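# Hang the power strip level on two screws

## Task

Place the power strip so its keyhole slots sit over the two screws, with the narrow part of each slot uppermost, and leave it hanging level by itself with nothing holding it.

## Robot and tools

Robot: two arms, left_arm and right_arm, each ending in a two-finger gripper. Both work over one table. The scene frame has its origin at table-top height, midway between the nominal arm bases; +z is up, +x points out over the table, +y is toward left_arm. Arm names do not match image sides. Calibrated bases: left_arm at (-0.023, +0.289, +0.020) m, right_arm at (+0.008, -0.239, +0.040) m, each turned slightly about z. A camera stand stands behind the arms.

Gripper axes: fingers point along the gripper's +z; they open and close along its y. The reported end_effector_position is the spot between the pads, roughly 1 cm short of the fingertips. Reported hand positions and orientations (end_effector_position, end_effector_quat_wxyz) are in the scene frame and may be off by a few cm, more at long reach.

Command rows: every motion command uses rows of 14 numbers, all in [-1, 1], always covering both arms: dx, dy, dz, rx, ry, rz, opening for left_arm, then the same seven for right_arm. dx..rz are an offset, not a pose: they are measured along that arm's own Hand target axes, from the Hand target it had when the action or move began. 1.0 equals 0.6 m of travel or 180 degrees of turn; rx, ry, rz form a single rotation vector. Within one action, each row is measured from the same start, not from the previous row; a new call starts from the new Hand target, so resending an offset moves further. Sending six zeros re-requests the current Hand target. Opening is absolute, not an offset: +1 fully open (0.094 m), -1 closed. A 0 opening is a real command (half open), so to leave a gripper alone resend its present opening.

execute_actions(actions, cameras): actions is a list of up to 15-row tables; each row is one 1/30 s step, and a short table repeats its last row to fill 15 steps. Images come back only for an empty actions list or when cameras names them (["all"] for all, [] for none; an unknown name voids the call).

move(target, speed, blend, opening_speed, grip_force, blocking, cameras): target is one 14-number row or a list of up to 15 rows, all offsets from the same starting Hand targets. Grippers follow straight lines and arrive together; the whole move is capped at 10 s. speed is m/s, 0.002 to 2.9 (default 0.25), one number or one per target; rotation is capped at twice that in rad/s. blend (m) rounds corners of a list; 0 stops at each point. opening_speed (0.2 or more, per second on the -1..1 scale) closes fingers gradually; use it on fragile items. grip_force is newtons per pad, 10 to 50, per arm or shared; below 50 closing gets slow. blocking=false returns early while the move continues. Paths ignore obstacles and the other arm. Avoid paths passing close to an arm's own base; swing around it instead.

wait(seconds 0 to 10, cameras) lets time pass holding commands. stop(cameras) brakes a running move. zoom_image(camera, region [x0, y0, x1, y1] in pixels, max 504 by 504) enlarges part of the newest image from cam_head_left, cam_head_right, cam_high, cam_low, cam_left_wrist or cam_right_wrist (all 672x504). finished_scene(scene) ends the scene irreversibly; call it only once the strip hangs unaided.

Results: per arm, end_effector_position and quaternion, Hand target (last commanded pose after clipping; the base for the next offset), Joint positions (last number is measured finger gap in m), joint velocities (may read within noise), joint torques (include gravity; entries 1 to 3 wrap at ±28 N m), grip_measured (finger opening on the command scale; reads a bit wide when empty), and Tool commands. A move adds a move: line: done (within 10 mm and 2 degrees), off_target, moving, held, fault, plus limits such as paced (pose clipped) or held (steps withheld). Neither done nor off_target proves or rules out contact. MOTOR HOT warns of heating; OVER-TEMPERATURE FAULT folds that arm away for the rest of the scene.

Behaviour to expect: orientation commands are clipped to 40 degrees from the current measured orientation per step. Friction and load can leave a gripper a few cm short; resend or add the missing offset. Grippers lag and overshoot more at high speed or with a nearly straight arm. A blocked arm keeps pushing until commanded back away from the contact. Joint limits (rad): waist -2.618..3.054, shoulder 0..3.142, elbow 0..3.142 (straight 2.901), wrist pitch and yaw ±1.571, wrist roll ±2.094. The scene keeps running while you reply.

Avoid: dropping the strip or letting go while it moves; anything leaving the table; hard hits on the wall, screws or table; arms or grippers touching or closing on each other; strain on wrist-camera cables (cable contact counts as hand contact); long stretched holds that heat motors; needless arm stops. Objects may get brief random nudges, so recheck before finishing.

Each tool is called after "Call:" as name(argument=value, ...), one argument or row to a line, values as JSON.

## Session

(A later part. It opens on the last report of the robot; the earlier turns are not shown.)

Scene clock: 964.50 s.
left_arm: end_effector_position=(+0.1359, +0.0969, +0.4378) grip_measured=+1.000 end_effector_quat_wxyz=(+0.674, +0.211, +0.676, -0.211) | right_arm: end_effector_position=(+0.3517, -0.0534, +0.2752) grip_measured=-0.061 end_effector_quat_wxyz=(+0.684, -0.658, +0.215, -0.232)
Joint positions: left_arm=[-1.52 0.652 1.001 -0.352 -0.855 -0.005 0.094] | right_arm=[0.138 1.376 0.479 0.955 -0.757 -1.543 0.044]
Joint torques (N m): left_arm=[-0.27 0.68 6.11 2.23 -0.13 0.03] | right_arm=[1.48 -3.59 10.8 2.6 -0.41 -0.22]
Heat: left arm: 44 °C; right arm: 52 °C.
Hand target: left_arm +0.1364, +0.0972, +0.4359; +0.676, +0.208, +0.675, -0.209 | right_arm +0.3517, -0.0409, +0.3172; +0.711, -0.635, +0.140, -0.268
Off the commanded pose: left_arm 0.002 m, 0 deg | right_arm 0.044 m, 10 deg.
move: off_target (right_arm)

Call:
move(
  target=[0,0,0,0,0,0,1,-0.005,0.022,0.001,0,0,0.008,-0.3],
  speed=0.03,
)

Call:
move(
  target=[0,0,0,0,0,0,1,0,0.010,0.001,0,0,0.002,-0.3],
  speed=0.03,
)

Scene clock: 968.37 s.
left_arm: end_effector_position=(+0.1359, +0.0969, +0.4378) grip_measured=+1.000 end_effector_quat_wxyz=(+0.674, +0.211, +0.676, -0.211) | right_arm: end_effector_position=(+0.3536, -0.0488, +0.2758) grip_measured=-0.061 end_effector_quat_wxyz=(+0.695, -0.650, +0.203, -0.232)
Joint positions: left_arm=[-1.52 0.652 1.001 -0.352 -0.855 -0.005 0.094] | right_arm=[0.146 1.429 0.48 1.052 -0.765 -1.52 0.044]
Joint torques (N m): left_arm=[-0.27 0.68 6.11 2.22 -0.13 0.03] | right_arm=[1.73 -3.64 8.95 2.4 -0.16 -0.17]
Heat: left arm: 44 °C; right arm: 51 °C.
Hand target: left_arm +0.1364, +0.0972, +0.4359; +0.676, +0.208, +0.675, -0.209 | right_arm +0.3522, -0.0381, +0.3039; +0.714, -0.634, +0.148, -0.259
Off the commanded pose: left_arm 0.002 m, 0 deg | right_arm 0.030 m, 8 deg.
move: off_target (right_arm)

Scene clock: 969.20 s.
left_arm: end_effector_position=(+0.1359, +0.0969, +0.4378) grip_measured=+1.000 end_effector_quat_wxyz=(+0.674, +0.211, +0.676, -0.211) | right_arm: end_effector_position=(+0.3539, -0.0488, +0.2758) grip_measured=-0.061 end_effector_quat_wxyz=(+0.698, -0.648, +0.198, -0.231)
Joint positions: left_arm=[-1.52 0.652 1.001 -0.352 -0.855 -0.005 0.094] | right_arm=[0.142 1.445 0.48 1.081 -0.777 -1.512 0.044]
Joint torques (N m): left_arm=[-0.28 0.69 6.11 2.22 -0.13 0.03] | right_arm=[2.28 -2.82 8.42 2.39 0.01 -0.2]
Heat: left arm: 44 °C; right arm: 51 °C.
Hand target: left_arm +0.1364, +0.0972, +0.4359; +0.676, +0.208, +0.675, -0.209 | right_arm +0.3536, -0.0373, +0.2981; +0.715, -0.633, +0.150, -0.256
Off the commanded pose: left_arm 0.002 m, 0 deg | right_arm 0.025 m, 7 deg.
move: off_target (right_arm)

Call:
move(
  target=[0,0,0,0,0,0,1,0,-0.004,-0.024,0,0,0.002,-0.3],
  speed=0.04,
)

Call:
move(
  target=[0,0,0,0,0,0,1,-0.001,0.006,-0.003,0,0,0.003,-0.3],
  speed=0.03,
)

Scene clock: 975.47 s.
left_arm: end_effector_position=(+0.1359, +0.0969, +0.4378) grip_measured=+1.000 end_effector_quat_wxyz=(+0.674, +0.211, +0.676, -0.211) | right_arm: end_effector_position=(+0.3539, -0.0507, +0.2760) grip_measured=-0.061 end_effector_quat_wxyz=(+0.699, -0.647, +0.199, -0.229)
Joint positions: left_arm=[-1.52 0.652 1.001 -0.352 -0.855 -0.005 0.094] | right_arm=[0.133 1.445 0.48 1.083 -0.788 -1.505 0.044]
Joint torques (N m): left_arm=[-0.28 0.66 6.11 2.22 -0.13 0.03] | right_arm=[-0.17 -5.79 5.87 2.42 -0.29 -0.14]
Heat: left arm: 44 °C; right arm: 49 °C.
Hand target: left_arm +0.1364, +0.0972, +0.4359; +0.676, +0.208, +0.675, -0.209 | right_arm +0.3454, -0.0493, +0.2983; +0.716, -0.633, +0.152, -0.254
Off the commanded pose: left_arm 0.002 m, 0 deg | right_arm 0.024 m, 7 deg.
move: off_target (right_arm)

Scene clock: 976.33 s.
left_arm: end_effector_position=(+0.1359, +0.0969, +0.4378) grip_measured=+1.000 end_effector_quat_wxyz=(+0.674, +0.211, +0.676, -0.211) | right_arm: end_effector_position=(+0.3517, -0.0516, +0.2761) grip_measured=-0.061 end_effector_quat_wxyz=(+0.702, -0.645, +0.198, -0.228)
Joint positions: left_arm=[-1.52 0.652 1.001 -0.352 -0.855 -0.005 0.094] | right_arm=[0.13 1.445 0.469 1.104 -0.793 -1.495 0.044]
Joint torques (N m): left_arm=[-0.28 0.68 6.12 2.22 -0.13 0.03] | right_arm=[-0.21 -4.86 5.81 2.42 -0.3 -0.11]
Heat: left arm: 44 °C; right arm: 48 °C.
Hand target: left_arm +0.1364, +0.0972, +0.4359; +0.676, +0.208, +0.675, -0.209 | right_arm +0.3446, -0.0503, +0.2944; +0.717, -0.632, +0.155, -0.251
Off the commanded pose: left_arm 0.002 m, 0 deg | right_arm 0.020 m, 6 deg.
move: off_target (right_arm)

Call:
move(
  target=[0,0,0,0,0,0,1,-0.002,0.0,-0.02,0,0,0.003,-0.3],
  speed=0.04,
)

Call:
move(
  target=[0,0,0,0,0,0,1,-0.001,0.01,0,0,0,0.003,-0.3],
  speed=0.03,
)

Scene clock: 979.67 s.
left_arm: end_effector_position=(+0.1359, +0.0969, +0.4378) grip_measured=+1.000 end_effector_quat_wxyz=(+0.674, +0.211, +0.676, -0.211) | right_arm: end_effector_position=(+0.3464, -0.0596, +0.2675) grip_measured=-0.061 end_effector_quat_wxyz=(+0.702, -0.646, +0.205, -0.218)
Joint positions: left_arm=[-1.52 0.652 1.001 -0.352 -0.855 -0.005 0.094] | right_arm=[0.098 1.445 0.434 1.132 -0.829 -1.477 0.044]
Joint torques (N m): left_arm=[-0.27 0.69 6.11 2.22 -0.13 0.03] | right_arm=[-0.32 -6.8 5.6 2.34 -0.27 -0.12]
Heat: left arm: 44 °C; right arm: 47 °C.
Hand target: left_arm +0.1364, +0.0972, +0.4359; +0.676, +0.208, +0.675, -0.209 | right_arm +0.3372, -0.0595, +0.2925; +0.718, -0.631, +0.158, -0.247
Off the commanded pose: left_arm 0.002 m, 0 deg | right_arm 0.027 m, 7 deg.
move: off_target (right_arm)

Scene clock: 980.60 s.
left_arm: end_effector_position=(+0.1359, +0.0969, +0.4378) grip_measured=+1.000 end_effector_quat_wxyz=(+0.674, +0.211, +0.676, -0.211) | right_arm: end_effector_position=(+0.3441, -0.0599, +0.2690) grip_measured=-0.061 end_effector_quat_wxyz=(+0.706, -0.642, +0.202, -0.220)
Joint positions: left_arm=[-1.52 0.652 1.001 -0.352 -0.855 -0.005 0.094] | right_arm=[0.098 1.445 0.423 1.161 -0.829 -1.467 0.044]
Joint torques (N m): left_arm=[-0.27 0.68 6.11 2.22 -0.13 0.03] | right_arm=[-0.14 -4.68 5.56 2.33 -0.23 -0.11]
Heat: left arm: 44 °C; right arm: 47 °C.
Hand target: left_arm +0.1364, +0.0972, +0.4359; +0.676, +0.208, +0.675, -0.209 | right_arm +0.3376, -0.0587, +0.2864; +0.719, -0.631, +0.161, -0.244
Off the commanded pose: left_arm 0.002 m, 0 deg | right_arm 0.019 m, 6 deg.
move: off_target (right_arm)

Call:
move(
  target=[0,0,0,0,0,0,1,0,0.015,-0.002,-0.025,0.009,0.004,-0.3],
  speed=0.04,
)

Scene clock: 988.53 s.
left_arm: end_effector_position=(+0.1359, +0.0969, +0.4378) grip_measured=+1.000 end_effector_quat_wxyz=(+0.674, +0.211, +0.676, -0.211) | right_arm: end_effector_position=(+0.3458, -0.0627, +0.2502) grip_measured=-0.061 end_effector_quat_wxyz=(+0.677, -0.666, +0.231, -0.211)
Joint positions: left_arm=[-1.52 0.652 1.001 -0.352 -0.855 -0.005 0.094] | right_arm=[0.098 1.404 0.423 0.99 -0.805 -1.531 0.044]
Joint torques (N m): left_arm=[-0.28 0.68 6.11 2.22 -0.13 0.03] | right_arm=[0.79 -7.56 6.17 2.18 -0.16 -0.18]
Heat: left arm: 44 °C; right arm: 46 °C.
Hand target: left_arm +0.1364, +0.0972, +0.4359; +0.676, +0.208, +0.675, -0.209 | right_arm +0.3383, -0.0589, +0.2774; +0.693, -0.654, +0.184, -0.242
Off the commanded pose: left_arm 0.002 m, 0 deg | right_arm 0.028 m, 7 deg.
move: off_target (right_arm)

Call:
move(
  target=[0,0,0,0,0,0,1,-0.006,-0.022,0.0,0,0,-0.009,-0.3],
  speed=0.04,
)

Scene clock: 992.87 s.
left_arm: end_effector_position=(+0.1359, +0.0969, +0.4378) grip_measured=+1.000 end_effector_quat_wxyz=(+0.674, +0.211, +0.676, -0.211) | right_arm: end_effector_position=(+0.3406, -0.0631, +0.2551) grip_measured=-0.061 end_effector_quat_wxyz=(+0.670, -0.671, +0.234, -0.216)
Joint positions: left_arm=[-1.52 0.652 1.001 -0.352 -0.855 -0.005 0.094] | right_arm=[0.105 1.334 0.423 0.897 -0.788 -1.558 0.044]
Joint velocities: left_arm=[-0.002 0.007 0.017 -0.154 0.022 0.007 0] | right_arm=[within noise]
Joint torques (N m): left_arm=[-0.27 0.69 6.11 2.22 -0.13 0.03] | right_arm=[0.99 -7.24 7.71 2.24 -0.27 -0.2]
Heat: left arm: 44 °C; right arm: 45 °C.
Hand target: left_arm +0.1364, +0.0972, +0.4359; +0.676, +0.208, +0.675, -0.209 | right_arm +0.3341, -0.0572, +0.2903; +0.689, -0.656, +0.175, -0.252
Off the commanded pose: left_arm 0.002 m, 0 deg | right_arm 0.036 m, 8 deg.
move: off_target (right_arm)

Call:
move(
  target=[0,0,0,0,0,0,1,0.002,-0.012,0.006,0.005,-0.002,-0.007,-0.3],
  speed=0.04,
)

Scene clock: 996.07 s.
left_arm: end_effector_position=(+0.1359, +0.0969, +0.4378) grip_measured=+1.000 end_effector_quat_wxyz=(+0.674, +0.211, +0.676, -0.211) | right_arm: end_effector_position=(+0.3402, -0.0623, +0.2551) grip_measured=-0.061 end_effector_quat_wxyz=(+0.669, -0.672, +0.232, -0.216)
Joint positions: left_arm=[-1.52 0.652 1.001 -0.352 -0.855 -0.005 0.094] | right_arm=[0.108 1.334 0.423 0.896 -0.787 -1.563 0.044]
Joint torques (N m): left_arm=[-0.28 0.68 6.12 2.22 -0.13 0.03] | right_arm=[1.09 -6.97 9.05 2.31 -0.33 -0.23]
Heat: left arm: 44 °C; right arm: 45 °C.
Hand target: left_arm +0.1364, +0.0972, +0.4359; +0.676, +0.208, +0.675, -0.209 | right_arm +0.3362, -0.0550, +0.2979; +0.692, -0.654, +0.164, -0.258
Off the commanded pose: left_arm 0.002 m, 0 deg | right_arm 0.044 m, 10 deg.
move: off_target (right_arm)

Call:
move(
  target=[0,0,0,0,0,0,1,0.002,-0.012,0.012,0.003,0,-0.005,-0.3],
  speed=0.04,
)

Scene clock: 999.67 s.
left_arm: end_effector_position=(+0.1359, +0.0969, +0.4378) grip_measured=+1.000 end_effector_quat_wxyz=(+0.674, +0.211, +0.676, -0.211) | right_arm: end_effector_position=(+0.3423, -0.0595, +0.2557) grip_measured=-0.061 end_effector_quat_wxyz=(+0.667, -0.673, +0.234, -0.220)
Joint positions: left_arm=[-1.52 0.652 1.001 -0.352 -0.855 -0.005 0.094] | right_arm=[0.124 1.334 0.432 0.882 -0.762 -1.568 0.044]
Joint torques (N m): left_arm=[-0.27 0.69 6.11 2.22 -0.13 0.03] | right_arm=[1.25 -6.8 10.48 2.36 -0.38 -0.26]
Heat: left arm: 44 °C; right arm: 45 °C.
Hand target: left_arm +0.1364, +0.0972, +0.4359; +0.676, +0.208, +0.675, -0.209 | right_arm +0.3403, -0.0500, +0.3059; +0.693, -0.651, +0.157, -0.265
Off the commanded pose: left_arm 0.002 m, 0 deg | right_arm 0.051 m, 11 deg.
move: off_target (right_arm)

Call:
move(
  target=[0,0,0,0,0,0,1,0.004,-0.010,0.008,0.008,-0.005,-0.002,-0.3],
  speed=0.04,
)

Scene clock: 1002.90 s.
left_arm: end_effector_position=(+0.1359, +0.0969, +0.4378) grip_measured=+1.000 end_effector_quat_wxyz=(+0.674, +0.211, +0.676, -0.211) | right_arm: end_effector_position=(+0.3457, -0.0589, +0.2669) grip_measured=-0.061 end_effector_quat_wxyz=(+0.673, -0.667, +0.226, -0.228)
Joint positions: left_arm=[-1.52 0.652 1.001 -0.352 -0.855 -0.005 0.094] | right_arm=[0.124 1.334 0.455 0.892 -0.762 -1.563 0.044]
Joint torques (N m): left_arm=[-0.27 0.68 6.11 2.22 -0.12 0.03] | right_arm=[1.06 -4.41 10.69 2.59 -0.56 -0.22]
Heat: left arm: 44 °C; right arm: 46 °C.
Hand target: left_arm +0.1364, +0.0972, +0.4359; +0.676, +0.208, +0.675, -0.209 | right_arm +0.3440, -0.0474, +0.3125; +0.702, -0.645, +0.146, -0.264
Off the commanded pose: left_arm 0.002 m, 0 deg | right_arm 0.047 m, 11 deg.
move: off_target (right_arm)

Call:
move(
  target=[0,0,0,0,0,0,1,-0.003,0.020,0.003,0,-0.004,0.004,-0.3],
  speed=0.04,
)

Scene clock: 1007.60 s.
left_arm: end_effector_position=(+0.1359, +0.0969, +0.4378) grip_measured=+1.000 end_effector_quat_wxyz=(+0.674, +0.211, +0.676, -0.211) | right_arm: end_effector_position=(+0.3485, -0.0569, +0.2647) grip_measured=-0.061 end_effector_quat_wxyz=(+0.679, -0.664, +0.218, -0.227)
Joint positions: left_arm=[-1.52 0.652 1.001 -0.352 -0.855 -0.005 0.094] | right_arm=[0.124 1.379 0.455 0.958 -0.775 -1.552 0.044]
Joint torques (N m): left_arm=[-0.28 0.68 6.11 2.22 -0.13 0.03] | right_arm=[1.46 -3.7 9.55 2.54 -0.52 -0.21]
Heat: left arm: 44 °C; right arm: 48 °C.
Hand target: left_arm +0.1364, +0.0972, +0.4359; +0.676, +0.208, +0.675, -0.209 | right_arm +0.3457, -0.0446, +0.3006; +0.704, -0.646, +0.146, -0.255
Off the commanded pose: left_arm 0.002 m, 0 deg | right_arm 0.038 m, 10 deg.
move: off_target (right_arm)

Call:
move(
  target=[0,0,0,0,0,0,1,-0.005,0.014,-0.002,-0.006,0,0.006,-0.3],
  speed=0.04,
)

Scene clock: 1010.80 s.
left_arm: end_effector_position=(+0.1359, +0.0969, +0.4378) grip_measured=+1.000 end_effector_quat_wxyz=(+0.674, +0.211, +0.676, -0.211) | right_arm: end_effector_position=(+0.3477, -0.0543, +0.2629) grip_measured=-0.061 end_effector_quat_wxyz=(+0.679, -0.665, +0.218, -0.223)
Joint positions: left_arm=[-1.52 0.652 1.001 -0.352 -0.855 -0.005 0.094] | right_arm=[0.131 1.385 0.455 0.959 -0.775 -1.551 0.044]
Joint torques (N m): left_arm=[-0.28 0.68 6.12 2.22 -0.12 0.03] | right_arm=[1.31 -3.77 8.55 2.49 -0.45 -0.19]
Heat: left arm: 44 °C; right arm: 48 °C.
Hand target: left_arm +0.1364, +0.0972, +0.4359; +0.676, +0.208, +0.675, -0.209 | right_arm +0.3441, -0.0437, +0.2919; +0.701, -0.651, +0.155, -0.247
Off the commanded pose: left_arm 0.002 m, 0 deg | right_arm 0.031 m, 8 deg.
move: off_target (right_arm)

Call:
move(
  target=[0,0,0,0,0,0,1,0.0,0.006,0.011,-0.003,0,0.004,-0.3],
  speed=0.03,
)

Scene clock: 1013.67 s.
left_arm: end_effector_position=(+0.1359, +0.0969, +0.4378) grip_measured=+1.000 end_effector_quat_wxyz=(+0.674, +0.211, +0.676, -0.211) | right_arm: end_effector_position=(+0.3476, -0.0511, +0.2592) grip_measured=-0.061 end_effector_quat_wxyz=(+0.679, -0.666, +0.221, -0.215)
Joint positions: left_arm=[-1.52 0.652 1.001 -0.352 -0.855 -0.005 0.094] | right_arm=[0.141 1.398 0.455 0.963 -0.772 -1.544 0.044]
Joint torques (N m): left_arm=[-0.25 0.68 6.11 2.23 -0.13 0.03] | right_arm=[2.03 -3.4 9.57 2.35 -0.26 -0.26]
Heat: left arm: 44 °C; right arm: 49 °C.
Hand target: left_arm +0.1364, +0.0972, +0.4359; +0.676, +0.208, +0.675, -0.209 | right_arm +0.3481, -0.0381, +0.2891; +0.699, -0.654, +0.160, -0.242
Off the commanded pose: left_arm 0.002 m, 0 deg | right_arm 0.032 m, 8 deg.
move: off_target (right_arm)

Call:
move(
  target=[0,0,0,0,0,0,1,0.005,0.003,0.008,0,0.003,0.0,-0.3],
  speed=0.03,
  cameras=["cam_left_wrist"],
)

Call:
zoom_image(
  camera="cam_left_wrist",
  region=[270, 130, 430, 380],
)

Scene clock: 1017.37 s.
left_arm: end_effector_position=(+0.1359, +0.0969, +0.4378) grip_measured=+1.000 end_effector_quat_wxyz=(+0.674, +0.211, +0.676, -0.211) | right_arm: end_effector_position=(+0.3486, -0.0506, +0.2586) grip_measured=-0.061 end_effector_quat_wxyz=(+0.681, -0.665, +0.221, -0.214)
Joint positions: left_arm=[-1.52 0.652 1.001 -0.352 -0.855 -0.005 0.094] | right_arm=[0.141 1.411 0.455 0.983 -0.772 -1.535 0.044]
Joint torques (N m): left_arm=[-0.28 0.68 6.12 2.22 -0.13 0.03] | right_arm=[2.74 -2.71 10.39 2.29 -0.04 -0.32]
Heat: left arm: 44 °C; right arm: 49 °C.
Hand target: left_arm +0.1364, +0.0972, +0.4359; +0.676, +0.208, +0.675, -0.209 | right_arm +0.3534, -0.0356, +0.2880; +0.698, -0.652, +0.163, -0.245
Off the commanded pose: left_arm 0.002 m, 0 deg | right_arm 0.033 m, 8 deg.
move: off_target (right_arm)
Images, in order (width x height): cam_left_wrist 672x504.

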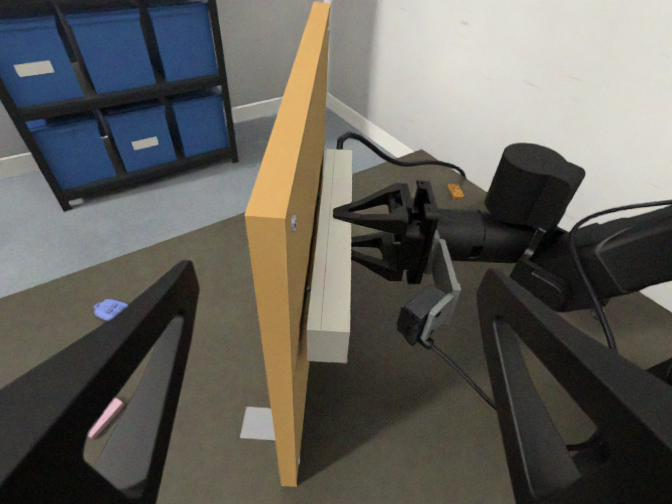

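Scaled by 2.016.

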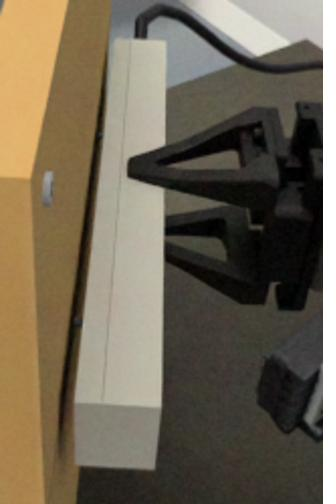

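Call:
move(
  target=[0,0,0,0,0,0,1,0.008,0.004,0.002,0,0.003,-0.001,-0.3],
  speed=0.03,
)

Call:
move(
  target=[0,0,0,0,0,0,1,0.003,0.008,0.001,0,0.00,0.0,-0.3],
  speed=0.03,
)

Scene clock: 1021.97 s.
left_arm: end_effector_position=(+0.1359, +0.0969, +0.4378) grip_measured=+1.000 end_effector_quat_wxyz=(+0.674, +0.211, +0.676, -0.211) | right_arm: end_effector_position=(+0.3488, -0.0506, +0.2583) grip_measured=-0.061 end_effector_quat_wxyz=(+0.684, -0.664, +0.218, -0.212)
Joint positions: left_arm=[-1.52 0.652 1.001 -0.352 -0.855 -0.005 0.094] | right_arm=[0.137 1.423 0.455 1.003 -0.784 -1.53 0.044]
Joint torques (N m): left_arm=[-0.28 0.68 6.12 2.22 -0.13 0.03] | right_arm=[2.65 -2.17 10.92 2.22 0.16 -0.39]
Heat: left arm: 44 °C; right arm: 50 °C.
Hand target: left_arm +0.1364, +0.0972, +0.4359; +0.676, +0.208, +0.675, -0.209 | right_arm +0.3584, -0.0373, +0.2861; +0.697, -0.651, +0.166, -0.249
Off the commanded pose: left_arm 0.002 m, 0 deg | right_arm 0.032 m, 8 deg.
move: off_target (right_arm)

Scene clock: 1022.83 s.
left_arm: end_effector_position=(+0.1359, +0.0969, +0.4378) grip_measured=+1.000 end_effector_quat_wxyz=(+0.674, +0.211, +0.676, -0.211) | right_arm: end_effector_position=(+0.3488, -0.0506, +0.2580) grip_measured=-0.061 end_effector_quat_wxyz=(+0.688, -0.662, +0.212, -0.209)
Joint positions: left_arm=[-1.52 0.652 1.001 -0.352 -0.855 -0.005 0.094] | right_arm=[0.13 1.443 0.455 1.038 -0.804 -1.521 0.044]
Joint torques (N m): left_arm=[-0.28 0.68 6.12 2.22 -0.13 0.04] | right_arm=[2.93 -1.78 10.8 2.12 0.35 -0.45]
Heat: left arm: 44 °C; right arm: 50 °C.
Hand target: left_arm +0.1364, +0.0972, +0.4359; +0.676, +0.208, +0.675, -0.209 | right_arm +0.3607, -0.0376, +0.2817; +0.697, -0.651, +0.165, -0.249
Off the commanded pose: left_arm 0.002 m, 0 deg | right_arm 0.029 m, 7 deg.
move: off_target (right_arm)

Call:
move(
  target=[0,0,0,0,0,0,1,0.012,0.002,-0.006,0,0.006,-0.001,-0.3],
  speed=0.03,
)

Scene clock: 1028.40 s.
left_arm: end_effector_position=(+0.1359, +0.0969, +0.4378) grip_measured=+1.000 end_effector_quat_wxyz=(+0.674, +0.211, +0.676, -0.211) | right_arm: end_effector_position=(+0.3489, -0.0511, +0.2574) grip_measured=-0.061 end_effector_quat_wxyz=(+0.689, -0.662, +0.208, -0.208)
Joint positions: left_arm=[-1.52 0.652 1.001 -0.352 -0.855 -0.005 0.094] | right_arm=[0.125 1.454 0.455 1.054 -0.816 -1.52 0.044]
Joint torques (N m): left_arm=[-0.28 0.68 6.12 2.22 -0.13 0.03] | right_arm=[1.7 -2.15 10.7 2.05 0.48 -0.46]
Heat: left arm: 44 °C; right arm: 52 °C.
Hand target: left_arm +0.1364, +0.0972, +0.4359; +0.676, +0.208, +0.675, -0.209 | right_arm +0.3649, -0.0447, +0.2808; +0.695, -0.649, +0.171, -0.257
Off the commanded pose: left_arm 0.002 m, 0 deg | right_arm 0.029 m, 7 deg.
move: off_target (right_arm)

Call:
wait(
  seconds=0,
  cameras=["cam_left_wrist"],
)

Call:
zoom_image(
  camera="cam_left_wrist",
  region=[270, 130, 430, 380],
)

Call:
zoom_image(
  camera="cam_left_wrist",
  region=[295, 130, 375, 210],
)

Scene clock: 1032.90 s.
left_arm: end_effector_position=(+0.1359, +0.0969, +0.4378) grip_measured=+1.000 end_effector_quat_wxyz=(+0.674, +0.211, +0.676, -0.211) | right_arm: end_effector_position=(+0.3489, -0.0511, +0.2574) grip_measured=-0.061 end_effector_quat_wxyz=(+0.689, -0.662, +0.208, -0.208)
Joint positions: left_arm=[-1.52 0.652 1.001 -0.352 -0.855 -0.005 0.094] | right_arm=[0.125 1.454 0.455 1.054 -0.816 -1.52 0.044]
Joint torques (N m): left_arm=[-0.27 0.68 6.11 2.22 -0.13 0.03] | right_arm=[1.69 -2.14 10.77 2.05 0.47 -0.44]
Heat: left arm: 44 °C; right arm: 52 °C.
Hand target: left_arm +0.1364, +0.0972, +0.4359; +0.676, +0.208, +0.675, -0.209 | right_arm +0.3649, -0.0447, +0.2808; +0.695, -0.649, +0.171, -0.257
Tool commands: left_gripper/opening=+1.0 right_gripper/opening=-0.3
Off the commanded pose: left_arm 0.002 m, 0 deg | right_arm 0.029 m, 7 deg.
Images, in order (width x height): cam_left_wrist 672x504.

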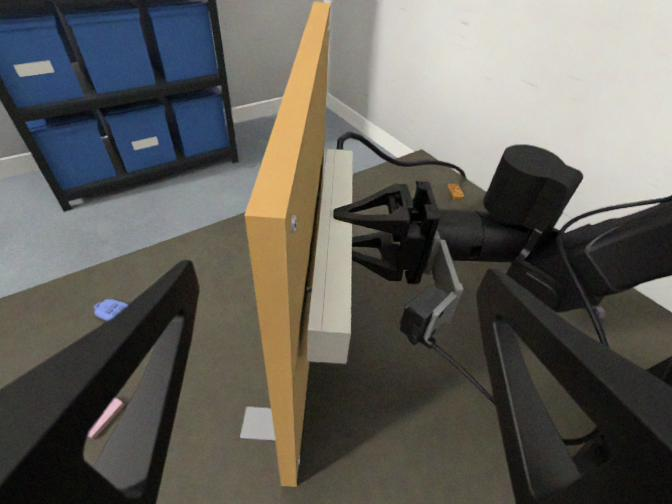

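Scaled by 2.016.

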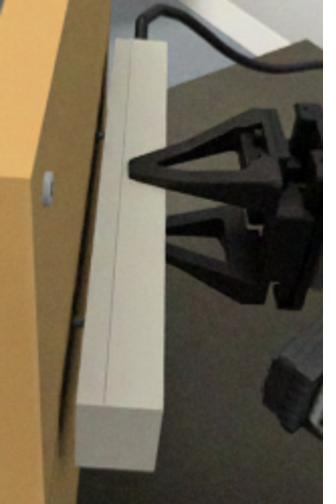

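Scaled by 6.300.

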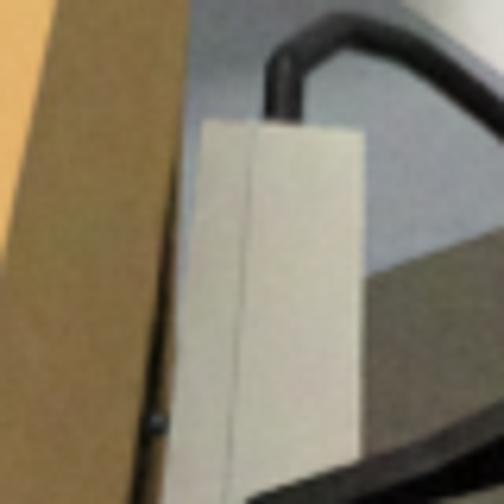

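Call:
move(
  target=[0,0,0,0,0,0,1,0.004,0.010,-0.002,-0.008,0.004,0.0,-0.3],
  speed=0.03,
)

Call:
move(
  target=[0,0,0,0,0,0,1,0.002,0.008,-0.001,-0.008,0.004,0.0,-0.3],
  speed=0.03,
)

Scene clock: 1037.33 s.
left_arm: end_effector_position=(+0.1359, +0.0969, +0.4378) grip_measured=+1.000 end_effector_quat_wxyz=(+0.674, +0.211, +0.676, -0.211) | right_arm: end_effector_position=(+0.3490, -0.0511, +0.2561) grip_measured=-0.061 end_effector_quat_wxyz=(+0.686, -0.665, +0.203, -0.213)
Joint positions: left_arm=[-1.52 0.652 1.001 -0.352 -0.855 -0.005 0.094] | right_arm=[0.125 1.454 0.455 1.047 -0.816 -1.541 0.044]
Joint torques (N m): left_arm=[-0.27 0.66 6.12 2.22 -0.13 0.03] | right_arm=[1.37 -2.29 10.74 1.79 0.58 -0.46]
Heat: left arm: 44 °C; right arm: 53 °C.
Hand target: left_arm +0.1364, +0.0972, +0.4359; +0.676, +0.208, +0.675, -0.209 | right_arm +0.3669, -0.0468, +0.2749; +0.686, -0.656, +0.179, -0.258
Off the commanded pose: left_arm 0.002 m, 0 deg | right_arm 0.026 m, 6 deg.
move: off_target (right_arm)

Scene clock: 1038.13 s.
left_arm: end_effector_position=(+0.1359, +0.0969, +0.4378) grip_measured=+1.000 end_effector_quat_wxyz=(+0.674, +0.211, +0.676, -0.211) | right_arm: end_effector_position=(+0.3506, -0.0518, +0.2528) grip_measured=-0.061 end_effector_quat_wxyz=(+0.678, -0.671, +0.199, -0.224)
Joint positions: left_arm=[-1.52 0.652 1.001 -0.352 -0.855 -0.005 0.094] | right_arm=[0.126 1.454 0.455 1.029 -0.806 -1.58 0.044]
Joint torques (N m): left_arm=[-0.28 0.69 6.12 2.22 -0.13 0.03] | right_arm=[1.47 -3.18 10.66 1.58 0.62 -0.32]
Heat: left arm: 44 °C; right arm: 53 °C.
Hand target: left_arm +0.1364, +0.0972, +0.4359; +0.676, +0.208, +0.675, -0.209 | right_arm +0.3682, -0.0480, +0.2702; +0.676, -0.663, +0.186, -0.260
Off the commanded pose: left_arm 0.002 m, 0 deg | right_arm 0.025 m, 4 deg.
move: off_target (right_arm)

Call:
move(
  target=[0,0,0,0,0,0,1,-0.006,-0.004,0.003,0,0.008,0.014,-0.3],
  speed=0.03,
)

Scene clock: 1051.43 s.
left_arm: end_effector_position=(+0.1359, +0.0969, +0.4378) grip_measured=+1.000 end_effector_quat_wxyz=(+0.674, +0.211, +0.676, -0.211) | right_arm: end_effector_position=(+0.3508, -0.0515, +0.2533) grip_measured=-0.061 end_effector_quat_wxyz=(+0.677, -0.670, +0.204, -0.224)
Joint positions: left_arm=[-1.52 0.652 1.001 -0.352 -0.855 -0.005 0.094] | right_arm=[0.131 1.446 0.455 1.018 -0.794 -1.577 0.044]
Joint torques (N m): left_arm=[-0.28 0.69 6.12 2.22 -0.13 0.03] | right_arm=[3.25 -4.45 9.77 1.58 1.05 0.05]
Heat: left arm: 44 °C; right arm: 55 °C.
Hand target: left_arm +0.1364, +0.0972, +0.4359; +0.676, +0.208, +0.675, -0.209 | right_arm +0.3660, -0.0443, +0.2725; +0.680, -0.656, +0.209, -0.254
Off the commanded pose: left_arm 0.002 m, 0 deg | right_arm 0.026 m, 4 deg.
move: off_target (right_arm)

Call:
move(
  target=[0,0,0,0,0,0,1,-0.003,-0.006,-0.004,0,0.006,0.012,-0.3],
  speed=0.03,
)

Scene clock: 1056.13 s.
left_arm: end_effector_position=(+0.1359, +0.0969, +0.4378) grip_measured=+1.000 end_effector_quat_wxyz=(+0.674, +0.211, +0.676, -0.211) | right_arm: end_effector_position=(+0.3509, -0.0516, +0.2531) grip_measured=-0.061 end_effector_quat_wxyz=(+0.673, -0.671, +0.217, -0.223)
Joint positions: left_arm=[-1.52 0.652 1.001 -0.352 -0.855 -0.005 0.094] | right_arm=[0.14 1.422 0.455 0.974 -0.767 -1.573 0.044]
Joint torques (N m): left_arm=[-0.27 0.68 6.11 2.22 -0.12 0.03] | right_arm=[3.26 -5.26 9.1 1.79 1.02 0.36]
Heat: left arm: 44 °C; right arm: 54 °C.
Hand target: left_arm +0.1364, +0.0972, +0.4359; +0.676, +0.208, +0.675, -0.209 | right_arm +0.3630, -0.0452, +0.2758; +0.682, -0.649, +0.228, -0.247
Off the commanded pose: left_arm 0.002 m, 0 deg | right_arm 0.027 m, 4 deg.
move: off_target (right_arm)

Call:
move(
  target=[0,0,0,0,0,0,1,0.0,-0.012,-0.006,0,0.0,0.007,-0.3],
  speed=0.03,
)

Call:
move(
  target=[0,0,0,0,0,0,1,0.0,-0.010,0,0.004,0.0,0.004,-0.3],
  speed=0.03,
)

Scene clock: 1061.57 s.
left_arm: end_effector_position=(+0.1359, +0.0969, +0.4378) grip_measured=+1.000 end_effector_quat_wxyz=(+0.674, +0.211, +0.676, -0.211) | right_arm: end_effector_position=(+0.3501, -0.0512, +0.2536) grip_measured=-0.061 end_effector_quat_wxyz=(+0.670, -0.671, +0.231, -0.219)
Joint positions: left_arm=[-1.52 0.652 1.001 -0.352 -0.855 -0.005 0.094] | right_arm=[0.15 1.396 0.455 0.931 -0.743 -1.562 0.044]
Joint torques (N m): left_arm=[-0.28 0.66 6.12 2.22 -0.13 0.03] | right_arm=[1.73 -6.19 9.61 1.79 0.66 0.46]
Heat: left arm: 44 °C; right arm: 54 °C.
Hand target: left_arm +0.1364, +0.0972, +0.4359; +0.676, +0.208, +0.675, -0.209 | right_arm +0.3604, -0.0482, +0.2828; +0.685, -0.647, +0.235, -0.240
Off the commanded pose: left_arm 0.002 m, 0 deg | right_arm 0.031 m, 4 deg.
move: off_target (right_arm)

Scene clock: 1062.27 s.
left_arm: end_effector_position=(+0.1359, +0.0969, +0.4378) grip_measured=+1.000 end_effector_quat_wxyz=(+0.674, +0.211, +0.676, -0.211) | right_arm: end_effector_position=(+0.3497, -0.0510, +0.2542) grip_measured=-0.061 end_effector_quat_wxyz=(+0.670, -0.670, +0.235, -0.216)
Joint positions: left_arm=[-1.52 0.652 1.001 -0.352 -0.855 -0.005 0.094] | right_arm=[0.152 1.39 0.455 0.923 -0.738 -1.552 0.044]
Joint torques (N m): left_arm=[-0.28 0.68 6.11 2.23 -0.13 0.04] | right_arm=[1.5 -6.37 10.06 1.89 0.57 0.56]
Heat: left arm: 44 °C; right arm: 54 °C.
Hand target: left_arm +0.1364, +0.0972, +0.4359; +0.676, +0.208, +0.675, -0.209 | right_arm +0.3602, -0.0485, +0.2889; +0.691, -0.641, +0.237, -0.237
Off the commanded pose: left_arm 0.002 m, 0 deg | right_arm 0.036 m, 5 deg.
move: off_target (right_arm)

Call:
move(
  target=[0,0,0,0,0,0,1,0.004,-0.008,0.0,0.003,-0.003,-0.006,-0.3],
  speed=0.03,
)

Call:
move(
  target=[0,0,0,0,0,0,1,0.002,-0.008,0,0.003,-0.003,-0.004,-0.3],
  speed=0.03,
)

Scene clock: 1066.67 s.
left_arm: end_effector_position=(+0.1359, +0.0969, +0.4378) grip_measured=+1.000 end_effector_quat_wxyz=(+0.674, +0.211, +0.676, -0.211) | right_arm: end_effector_position=(+0.3494, -0.0511, +0.2542) grip_measured=-0.061 end_effector_quat_wxyz=(+0.670, -0.670, +0.236, -0.215)
Joint positions: left_arm=[-1.52 0.652 1.001 -0.352 -0.855 -0.005 0.094] | right_arm=[0.152 1.387 0.455 0.919 -0.738 -1.551 0.044]
Joint torques (N m): left_arm=[-0.27 0.68 6.11 2.22 -0.13 0.03] | right_arm=[0.46 -6.06 10.96 1.94 0.34 0.47]
Heat: left arm: 44 °C; right arm: 54 °C.
Hand target: left_arm +0.1364, +0.0972, +0.4359; +0.676, +0.208, +0.675, -0.209 | right_arm +0.3620, -0.0504, +0.2936; +0.692, -0.641, +0.227, -0.241
Off the commanded pose: left_arm 0.002 m, 0 deg | right_arm 0.041 m, 5 deg.
move: off_target (right_arm)

Scene clock: 1067.40 s.
left_arm: end_effector_position=(+0.1359, +0.0969, +0.4378) grip_measured=+1.000 end_effector_quat_wxyz=(+0.674, +0.211, +0.676, -0.211) | right_arm: end_effector_position=(+0.3494, -0.0509, +0.2545) grip_measured=-0.061 end_effector_quat_wxyz=(+0.670, -0.672, +0.234, -0.212)
Joint positions: left_arm=[-1.52 0.652 1.001 -0.352 -0.855 -0.005 0.094] | right_arm=[0.149 1.387 0.46 0.91 -0.748 -1.555 0.044]
Joint torques (N m): left_arm=[-0.28 0.68 6.11 2.22 -0.13 0.03] | right_arm=[-0.05 -6.15 11.36 2.01 0.25 0.47]
Heat: left arm: 44 °C; right arm: 54 °C.
Hand target: left_arm +0.1364, +0.0972, +0.4359; +0.676, +0.208, +0.675, -0.209 | right_arm +0.3626, -0.0514, +0.2983; +0.695, -0.640, +0.219, -0.244
Off the commanded pose: left_arm 0.002 m, 0 deg | right_arm 0.046 m, 6 deg.
move: off_target (right_arm)

Call:
move(
  target=[0,0,0,0,0,0,1,0.002,-0.008,0.002,0.003,0,-0.003,-0.3],
  speed=0.03,
)

Call:
move(
  target=[0,0,0,0,0,0,1,0.002,-0.006,0.003,0.003,0,-0.003,-0.3],
  speed=0.03,
)

Scene clock: 1071.07 s.
left_arm: end_effector_position=(+0.1359, +0.0969, +0.4378) grip_measured=+1.000 end_effector_quat_wxyz=(+0.674, +0.211, +0.676, -0.211) | right_arm: end_effector_position=(+0.3496, -0.0508, +0.2546) grip_measured=-0.061 end_effector_quat_wxyz=(+0.669, -0.673, +0.233, -0.211)
Joint positions: left_arm=[-1.52 0.652 1.001 -0.352 -0.855 -0.005 0.094] | right_arm=[0.147 1.387 0.464 0.904 -0.753 -1.557 0.044]
Joint torques (N m): left_arm=[-0.28 0.69 6.12 2.23 -0.13 0.03] | right_arm=[-0.06 -6.46 11.73 2.12 0.27 0.48]
Heat: left arm: 44 °C; right arm: 55 °C.
Hand target: left_arm +0.1364, +0.0972, +0.4359; +0.676, +0.208, +0.675, -0.209 | right_arm +0.3640, -0.0515, +0.3032; +0.697, -0.638, +0.214, -0.248
Off the commanded pose: left_arm 0.002 m, 0 deg | right_arm 0.051 m, 7 deg.
move: off_target (right_arm)

Scene clock: 1071.77 s.
left_arm: end_effector_position=(+0.1359, +0.0969, +0.4378) grip_measured=+1.000 end_effector_quat_wxyz=(+0.674, +0.211, +0.676, -0.211) | right_arm: end_effector_position=(+0.3496, -0.0507, +0.2548) grip_measured=-0.061 end_effector_quat_wxyz=(+0.669, -0.674, +0.233, -0.211)
Joint positions: left_arm=[-1.52 0.652 1.001 -0.352 -0.855 -0.005 0.094] | right_arm=[0.147 1.386 0.466 0.899 -0.753 -1.559 0.044]
Joint torques (N m): left_arm=[-0.25 0.68 6.11 2.22 -0.13 0.03] | right_arm=[-0.08 -6.19 12.22 2.22 0.3 0.48]
Heat: left arm: 44 °C; right arm: 55 °C.
Hand target: left_arm +0.1364, +0.0972, +0.4359; +0.676, +0.208, +0.675, -0.209 | right_arm +0.3659, -0.0510, +0.3069; +0.699, -0.636, +0.210, -0.252
Off the commanded pose: left_arm 0.002 m, 0 deg | right_arm 0.055 m, 8 deg.
move: off_target (right_arm)

Call:
wait(
  seconds=0,
  cameras=["cam_left_wrist"],
)

Call:
zoom_image(
  camera="cam_left_wrist",
  region=[290, 130, 370, 230],
)

Call:
zoom_image(
  camera="cam_left_wrist",
  region=[280, 230, 380, 380],
)

Scene clock: 1075.43 s.
left_arm: end_effector_position=(+0.1359, +0.0969, +0.4378) grip_measured=+1.000 end_effector_quat_wxyz=(+0.674, +0.211, +0.676, -0.211) | right_arm: end_effector_position=(+0.3496, -0.0507, +0.2548) grip_measured=-0.061 end_effector_quat_wxyz=(+0.669, -0.674, +0.233, -0.211)
Joint positions: left_arm=[-1.52 0.652 1.001 -0.352 -0.855 -0.005 0.094] | right_arm=[0.147 1.386 0.466 0.899 -0.753 -1.559 0.044]
Joint torques (N m): left_arm=[-0.27 0.68 6.11 2.22 -0.13 0.03] | right_arm=[-0.01 -6.2 12.18 2.22 0.3 0.49]
Heat: left arm: 44 °C; right arm: 56 °C.
Hand target: left_arm +0.1364, +0.0972, +0.4359; +0.676, +0.208, +0.675, -0.209 | right_arm +0.3659, -0.0510, +0.3069; +0.699, -0.636, +0.210, -0.252
Tool commands: left_gripper/opening=+1.0 right_gripper/opening=-0.3
Off the commanded pose: left_arm 0.002 m, 0 deg | right_arm 0.055 m, 8 deg.
Images, in order (width x height): cam_left_wrist 672x504.

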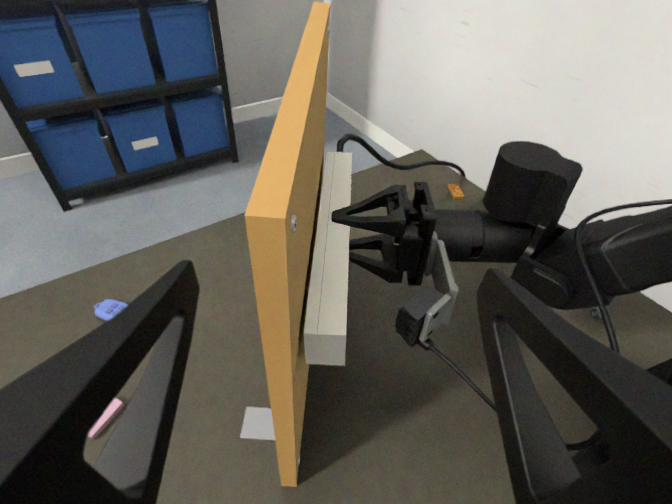

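Scaled by 5.040.

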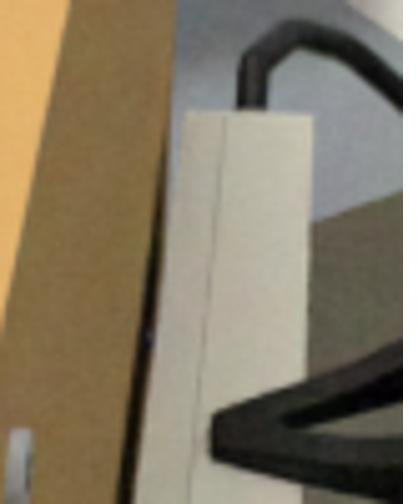

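Scaled by 3.360.

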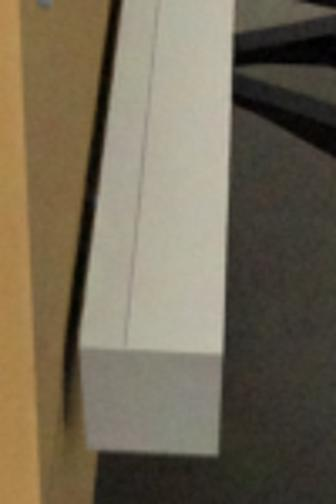

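Call:
move(
  target=[0,0,0,0,0,0,1,0.0,0.0,0.006,0.0,-0.004,-0.006,-0.3],
  speed=0.03,
)

Call:
move(
  target=[0,0,0,0,0,0,1,0.0,0.0,0.004,0.0,-0.004,-0.006,-0.3],
  speed=0.03,
)

Scene clock: 1081.43 s.
left_arm: end_effector_position=(+0.1359, +0.0969, +0.4378) grip_measured=+1.000 end_effector_quat_wxyz=(+0.674, +0.211, +0.676, -0.211) | right_arm: end_effector_position=(+0.3497, -0.0507, +0.2551) grip_measured=-0.061 end_effector_quat_wxyz=(+0.668, -0.675, +0.231, -0.210)
Joint positions: left_arm=[-1.52 0.652 1.001 -0.352 -0.855 -0.005 0.094] | right_arm=[0.145 1.385 0.47 0.889 -0.76 -1.563 0.044]
Joint torques (N m): left_arm=[-0.27 0.68 6.11 2.22 -0.13 0.03] | right_arm=[0.27 -4.94 12.81 2.34 0.26 0.34]
Heat: left arm: 44 °C; right arm: 57 °C.
Hand target: left_arm +0.1364, +0.0972, +0.4359; +0.676, +0.208, +0.675, -0.209 | right_arm +0.3681, -0.0482, +0.3074; +0.698, -0.639, +0.200, -0.255
Off the commanded pose: left_arm 0.002 m, 0 deg | right_arm 0.055 m, 8 deg.
move: off_target (right_arm)

Scene clock: 1082.17 s.
left_arm: end_effector_position=(+0.1359, +0.0969, +0.4378) grip_measured=+1.000 end_effector_quat_wxyz=(+0.674, +0.211, +0.676, -0.211) | right_arm: end_effector_position=(+0.3497, -0.0507, +0.2552) grip_measured=-0.061 end_effector_quat_wxyz=(+0.668, -0.677, +0.229, -0.209)
Joint positions: left_arm=[-1.52 0.652 1.001 -0.352 -0.855 -0.005 0.094] | right_arm=[0.142 1.385 0.474 0.882 -0.767 -1.567 0.044]
Joint torques (N m): left_arm=[-0.27 0.68 6.12 2.22 -0.13 0.03] | right_arm=[0.42 -4.04 13.22 2.45 0.24 0.22]
Heat: left arm: 44 °C; right arm: 57 °C.
Hand target: left_arm +0.1364, +0.0972, +0.4359; +0.676, +0.208, +0.675, -0.209 | right_arm +0.3696, -0.0464, +0.3076; +0.696, -0.643, +0.189, -0.257
Off the commanded pose: left_arm 0.002 m, 0 deg | right_arm 0.056 m, 9 deg.
move: off_target (right_arm)

Call:
move(
  target=[0,0,0,0,0,0,1,0.001,0.002,0.0,0.012,-0.006,-0.012,-0.3],
  speed=0.03,
  cameras=["cam_left_wrist"],
)

Call:
zoom_image(
  camera="cam_left_wrist",
  region=[290, 130, 370, 230],
)

Call:
zoom_image(
  camera="cam_left_wrist",
  region=[280, 230, 380, 380],
)

Scene clock: 1087.40 s.
left_arm: end_effector_position=(+0.1359, +0.0969, +0.4378) grip_measured=+1.000 end_effector_quat_wxyz=(+0.674, +0.211, +0.676, -0.211) | right_arm: end_effector_position=(+0.3497, -0.0506, +0.2549) grip_measured=-0.061 end_effector_quat_wxyz=(+0.676, -0.675, +0.216, -0.203)
Joint positions: left_arm=[-1.52 0.652 1.001 -0.352 -0.855 -0.005 0.094] | right_arm=[0.128 1.42 0.474 0.941 -0.81 -1.556 0.044]
Joint torques (N m): left_arm=[-0.28 0.68 6.11 2.22 -0.13 0.03] | right_arm=[0.77 -3.34 12.19 2.86 0.42 0.11]
Heat: left arm: 44 °C; right arm: 56 °C.
Hand target: left_arm +0.1364, +0.0972, +0.4359; +0.676, +0.208, +0.675, -0.209 | right_arm +0.3701, -0.0466, +0.3064; +0.705, -0.635, +0.166, -0.268
Off the commanded pose: left_arm 0.002 m, 0 deg | right_arm 0.056 m, 11 deg.
move: off_target (right_arm)
Images, in order (width x height): cam_left_wrist 672x504.

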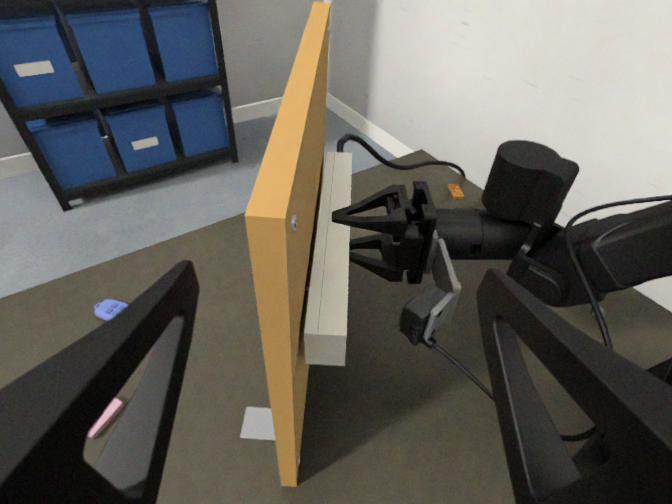

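Scaled by 5.040.

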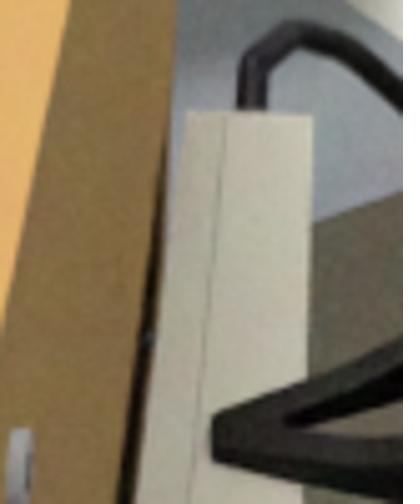

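Scaled by 3.360.

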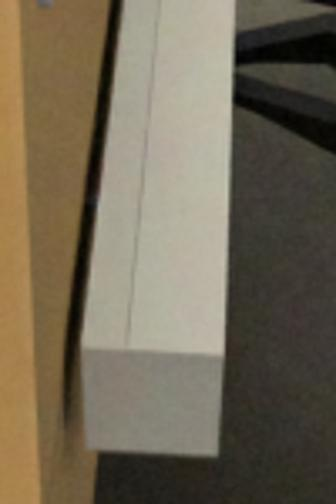

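Call:
move(
  target=[
    [0,0,0,0,0,0,1,-0.0193,-0.0122,-0.1435,0,0,0,-0.3],
    [0,0,0,0,0,0,1,-0.0213,-0.0025,-0.26,-0.0084,-0.2066,0.0022,-0.3],
  ],
  speed=0.1,
  blend=[0.02,0],
  cameras=["all"],
)

Scene clock: 1142.07 s.
left_arm: end_effector_position=(+0.1359, +0.0969, +0.4378) grip_measured=+1.000 end_effector_quat_wxyz=(+0.674, +0.211, +0.676, -0.211) | right_arm: end_effector_position=(+0.2759, -0.1656, +0.2779) grip_measured=-0.061 end_effector_quat_wxyz=(+0.685, -0.693, +0.137, -0.177)
Joint positions: left_arm=[-1.52 0.652 1.001 -0.352 -0.855 -0.005 0.094] | right_arm=[-0.476 1.321 0.366 1.375 -1.567 -1.209 0.044]
Joint torques (N m): left_arm=[-0.28 0.68 6.11 2.22 -0.13 0.03] | right_arm=[-0.36 -5.6 5.01 1.23 0.18 -0.24]
Heat: left arm: 44 °C; right arm: 51 °C.
Hand target: left_arm +0.1364, +0.0972, +0.4359; +0.676, +0.208, +0.675, -0.209 | right_arm +0.2701, -0.1651, +0.2850; +0.714, -0.696, -0.062, -0.047
Off the commanded pose: left_arm 0.002 m, 0 deg | right_arm 0.009 m, 28 deg.
joint sent to its limit (right arm) — joint 5 (wrist yaw), lower limit. The joint targets are off in orientation, not in position.
move: off_target (right_arm)

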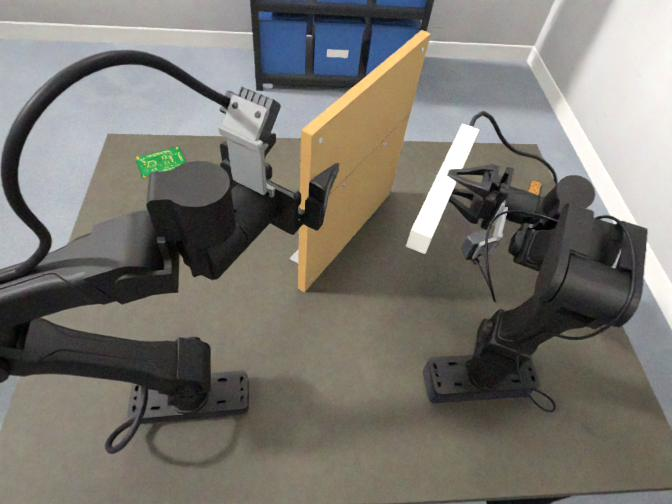

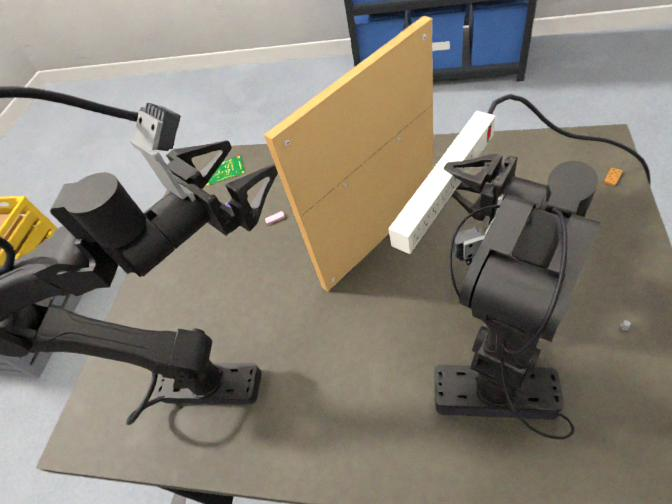

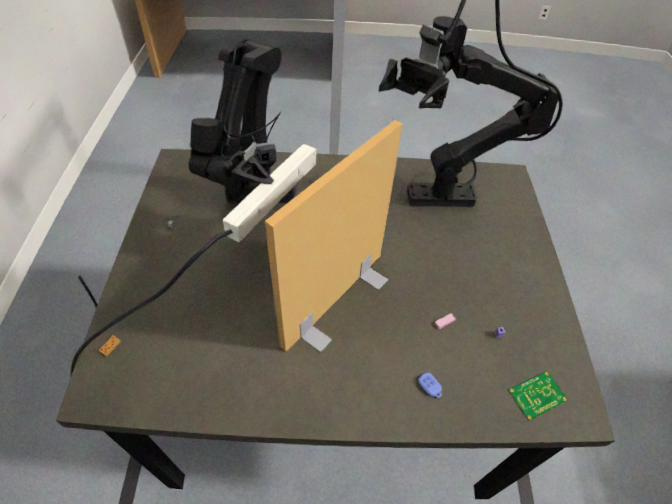

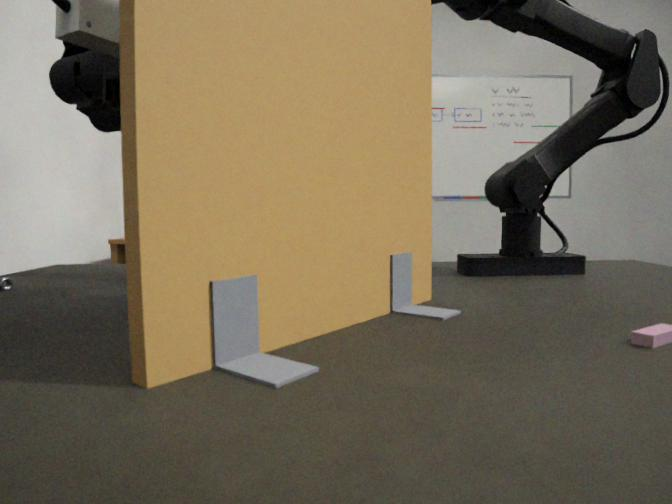

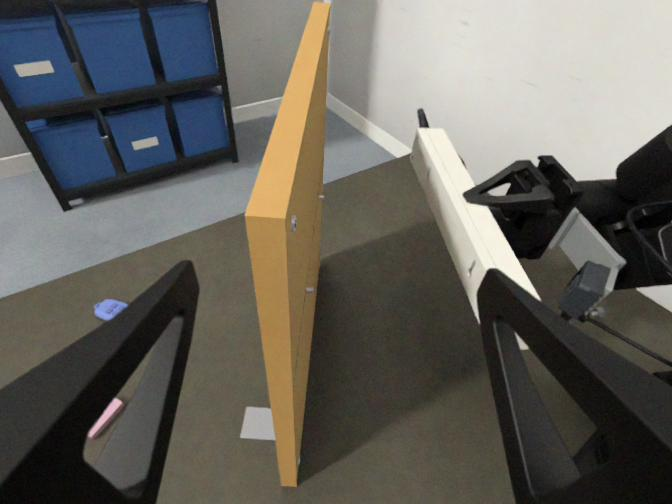

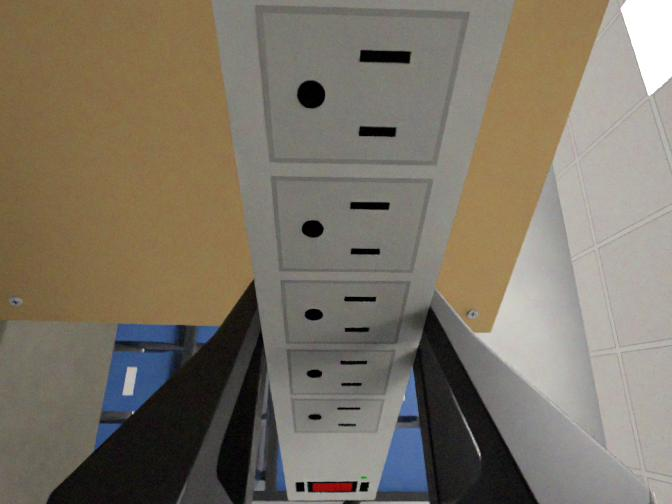

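Call:
zoom_image(
  camera="cam_left_wrist",
  region=[400, 110, 550, 360],
)

Call:
zoom_image(
  camera="cam_left_wrist",
  region=[400, 110, 500, 210],
)

Call:
zoom_image(
  camera="cam_left_wrist",
  region=[450, 250, 550, 350],
)

Scaled by 2.016.

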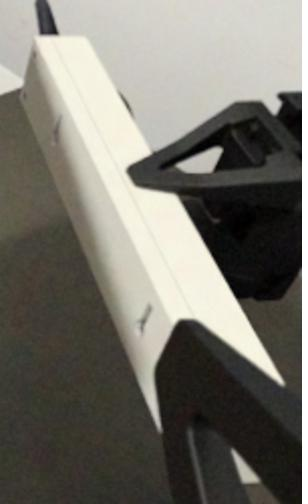

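Scaled by 5.040.

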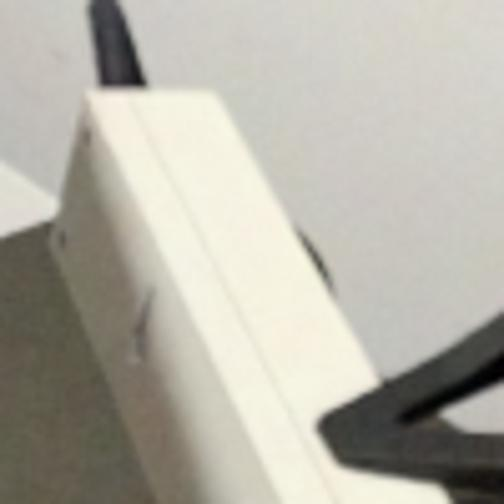

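Scaled by 5.040.

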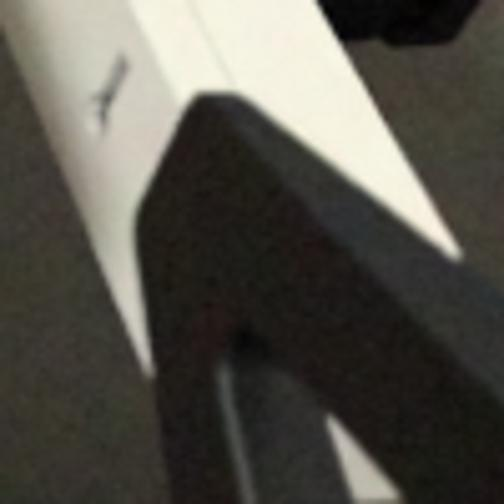

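Call:
move(
  target=[0,0,0,0.07,0,0,1,0,0,0,0,0,0,-0.3],
  speed=0.15,
  cameras=["cam_left_wrist"],
)

Call:
zoom_image(
  camera="cam_left_wrist",
  region=[350, 100, 490, 380],
)

Scene clock: 1159.03 s.
left_arm: end_effector_position=(+0.1365, +0.0951, +0.4425) grip_measured=+1.000 end_effector_quat_wxyz=(+0.653, +0.277, +0.643, -0.288) | right_arm: end_effector_position=(+0.2761, -0.1657, +0.2773) grip_measured=-0.061 end_effector_quat_wxyz=(+0.685, -0.693, +0.138, -0.177)
Joint positions: left_arm=[-1.108 0.592 1.001 -0.39 -0.227 -0.004 0.094] | right_arm=[-0.476 1.321 0.366 1.367 -1.567 -1.214 0.044]
Joint torques (N m): left_arm=[0.58 0.53 6.35 2.12 0.05 0.02] | right_arm=[-0.27 -5.83 5.08 1.26 0.19 -0.26]
Heat: left arm: 44 °C; right arm: 48 °C.
Hand target: left_arm +0.1365, +0.0971, +0.4358; +0.649, +0.281, +0.648, -0.282 | right_arm +0.2701, -0.1651, +0.2850; +0.714, -0.696, -0.062, -0.047
Off the commanded pose: left_arm 0.007 m, 1 deg | right_arm 0.010 m, 28 deg.
joint sent to its limit (right arm) — joint 5 (wrist yaw), lower limit. The joint targets are off in orientation, not in position.
move: off_target (right_arm)
Images, in order (width x height): cam_left_wrist 672x504.

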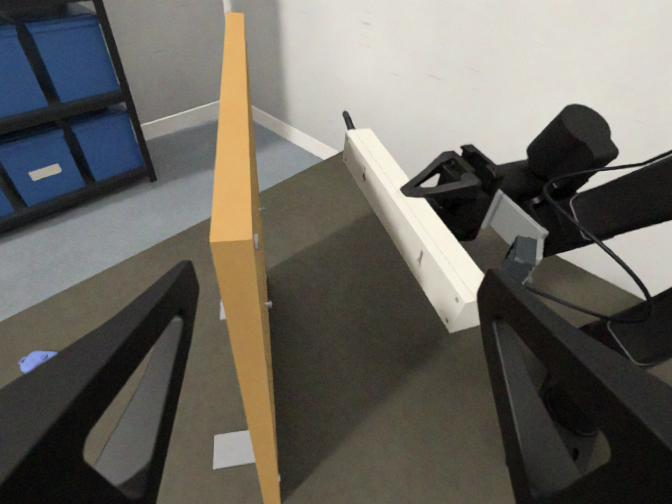

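Scaled by 1.800.

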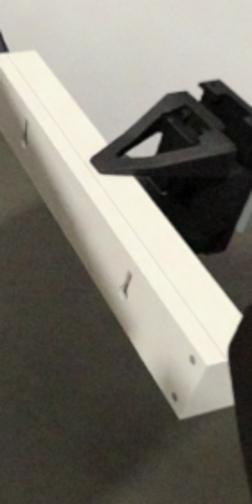

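Excellent view of the back. Zooming in on the details.

Call:
zoom_image(
  camera="cam_left_wrist",
  region=[330, 110, 430, 210],
)

Call:
zoom_image(
  camera="cam_left_wrist",
  region=[390, 240, 490, 340],
)

Call:
zoom_image(
  camera="cam_left_wrist",
  region=[390, 150, 470, 230],
)

Scaled by 5.040.

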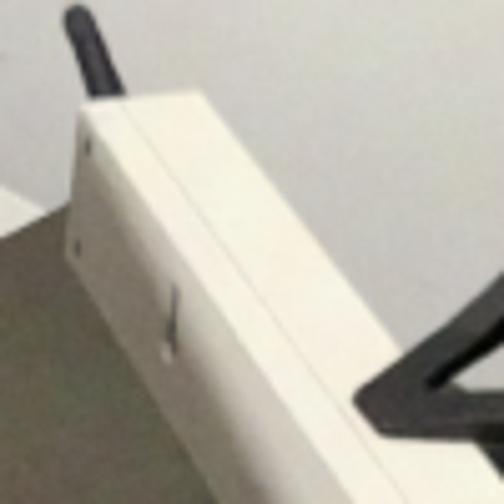

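Scaled by 5.040.

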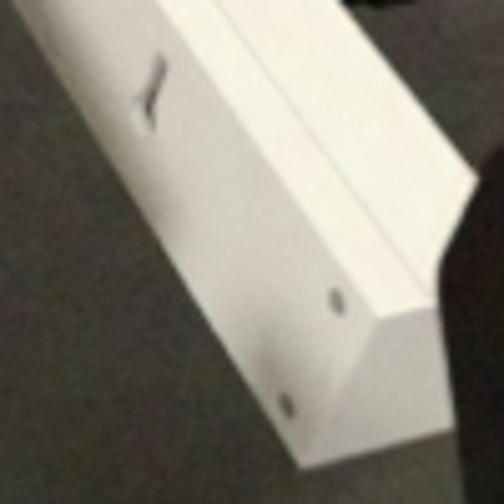

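Scaled by 6.300.

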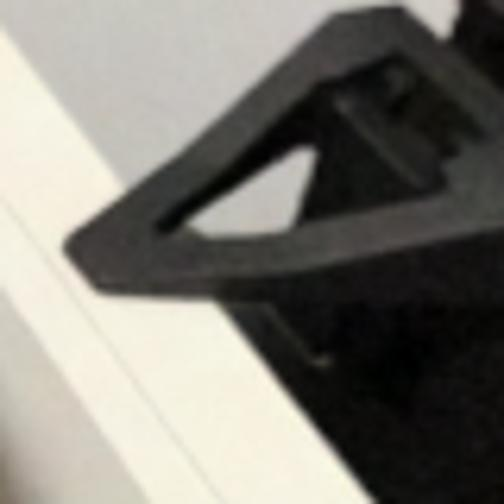

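Call:
move(
  target=[0,0,0,-0.07,0,0,1,0.1152,-0.003,0.1849,-0.0019,0.1944,-0.0061,-0.3],
  speed=0.1,
)

Scene clock: 1266.57 s.
left_arm: end_effector_position=(+0.1365, +0.0987, +0.4385) grip_measured=+1.000 end_effector_quat_wxyz=(+0.675, +0.208, +0.676, -0.211) | right_arm: end_effector_position=(+0.3318, -0.0606, +0.2658) grip_measured=-0.061 end_effector_quat_wxyz=(+0.679, -0.668, +0.207, -0.225)
Joint positions: left_arm=[-1.516 0.648 1.001 -0.352 -0.854 -0.004 0.094] | right_arm=[0.107 1.305 0.41 0.929 -0.811 -1.565 0.044]
Joint torques (N m): left_arm=[-0.68 1.13 6.09 2.21 -0.15 0.03] | right_arm=[0.99 -3.11 10.37 2.31 -0.19 -0.15]
Heat: left arm: 42 °C; right arm: 47 °C.
Hand target: left_arm +0.1364, +0.0971, +0.4358; +0.676, +0.208, +0.675, -0.209 | right_arm +0.3355, -0.0529, +0.3000; +0.697, -0.651, +0.149, -0.261
Off the commanded pose: left_arm 0.003 m, 0 deg | right_arm 0.035 m, 8 deg.
move: off_target (right_arm)


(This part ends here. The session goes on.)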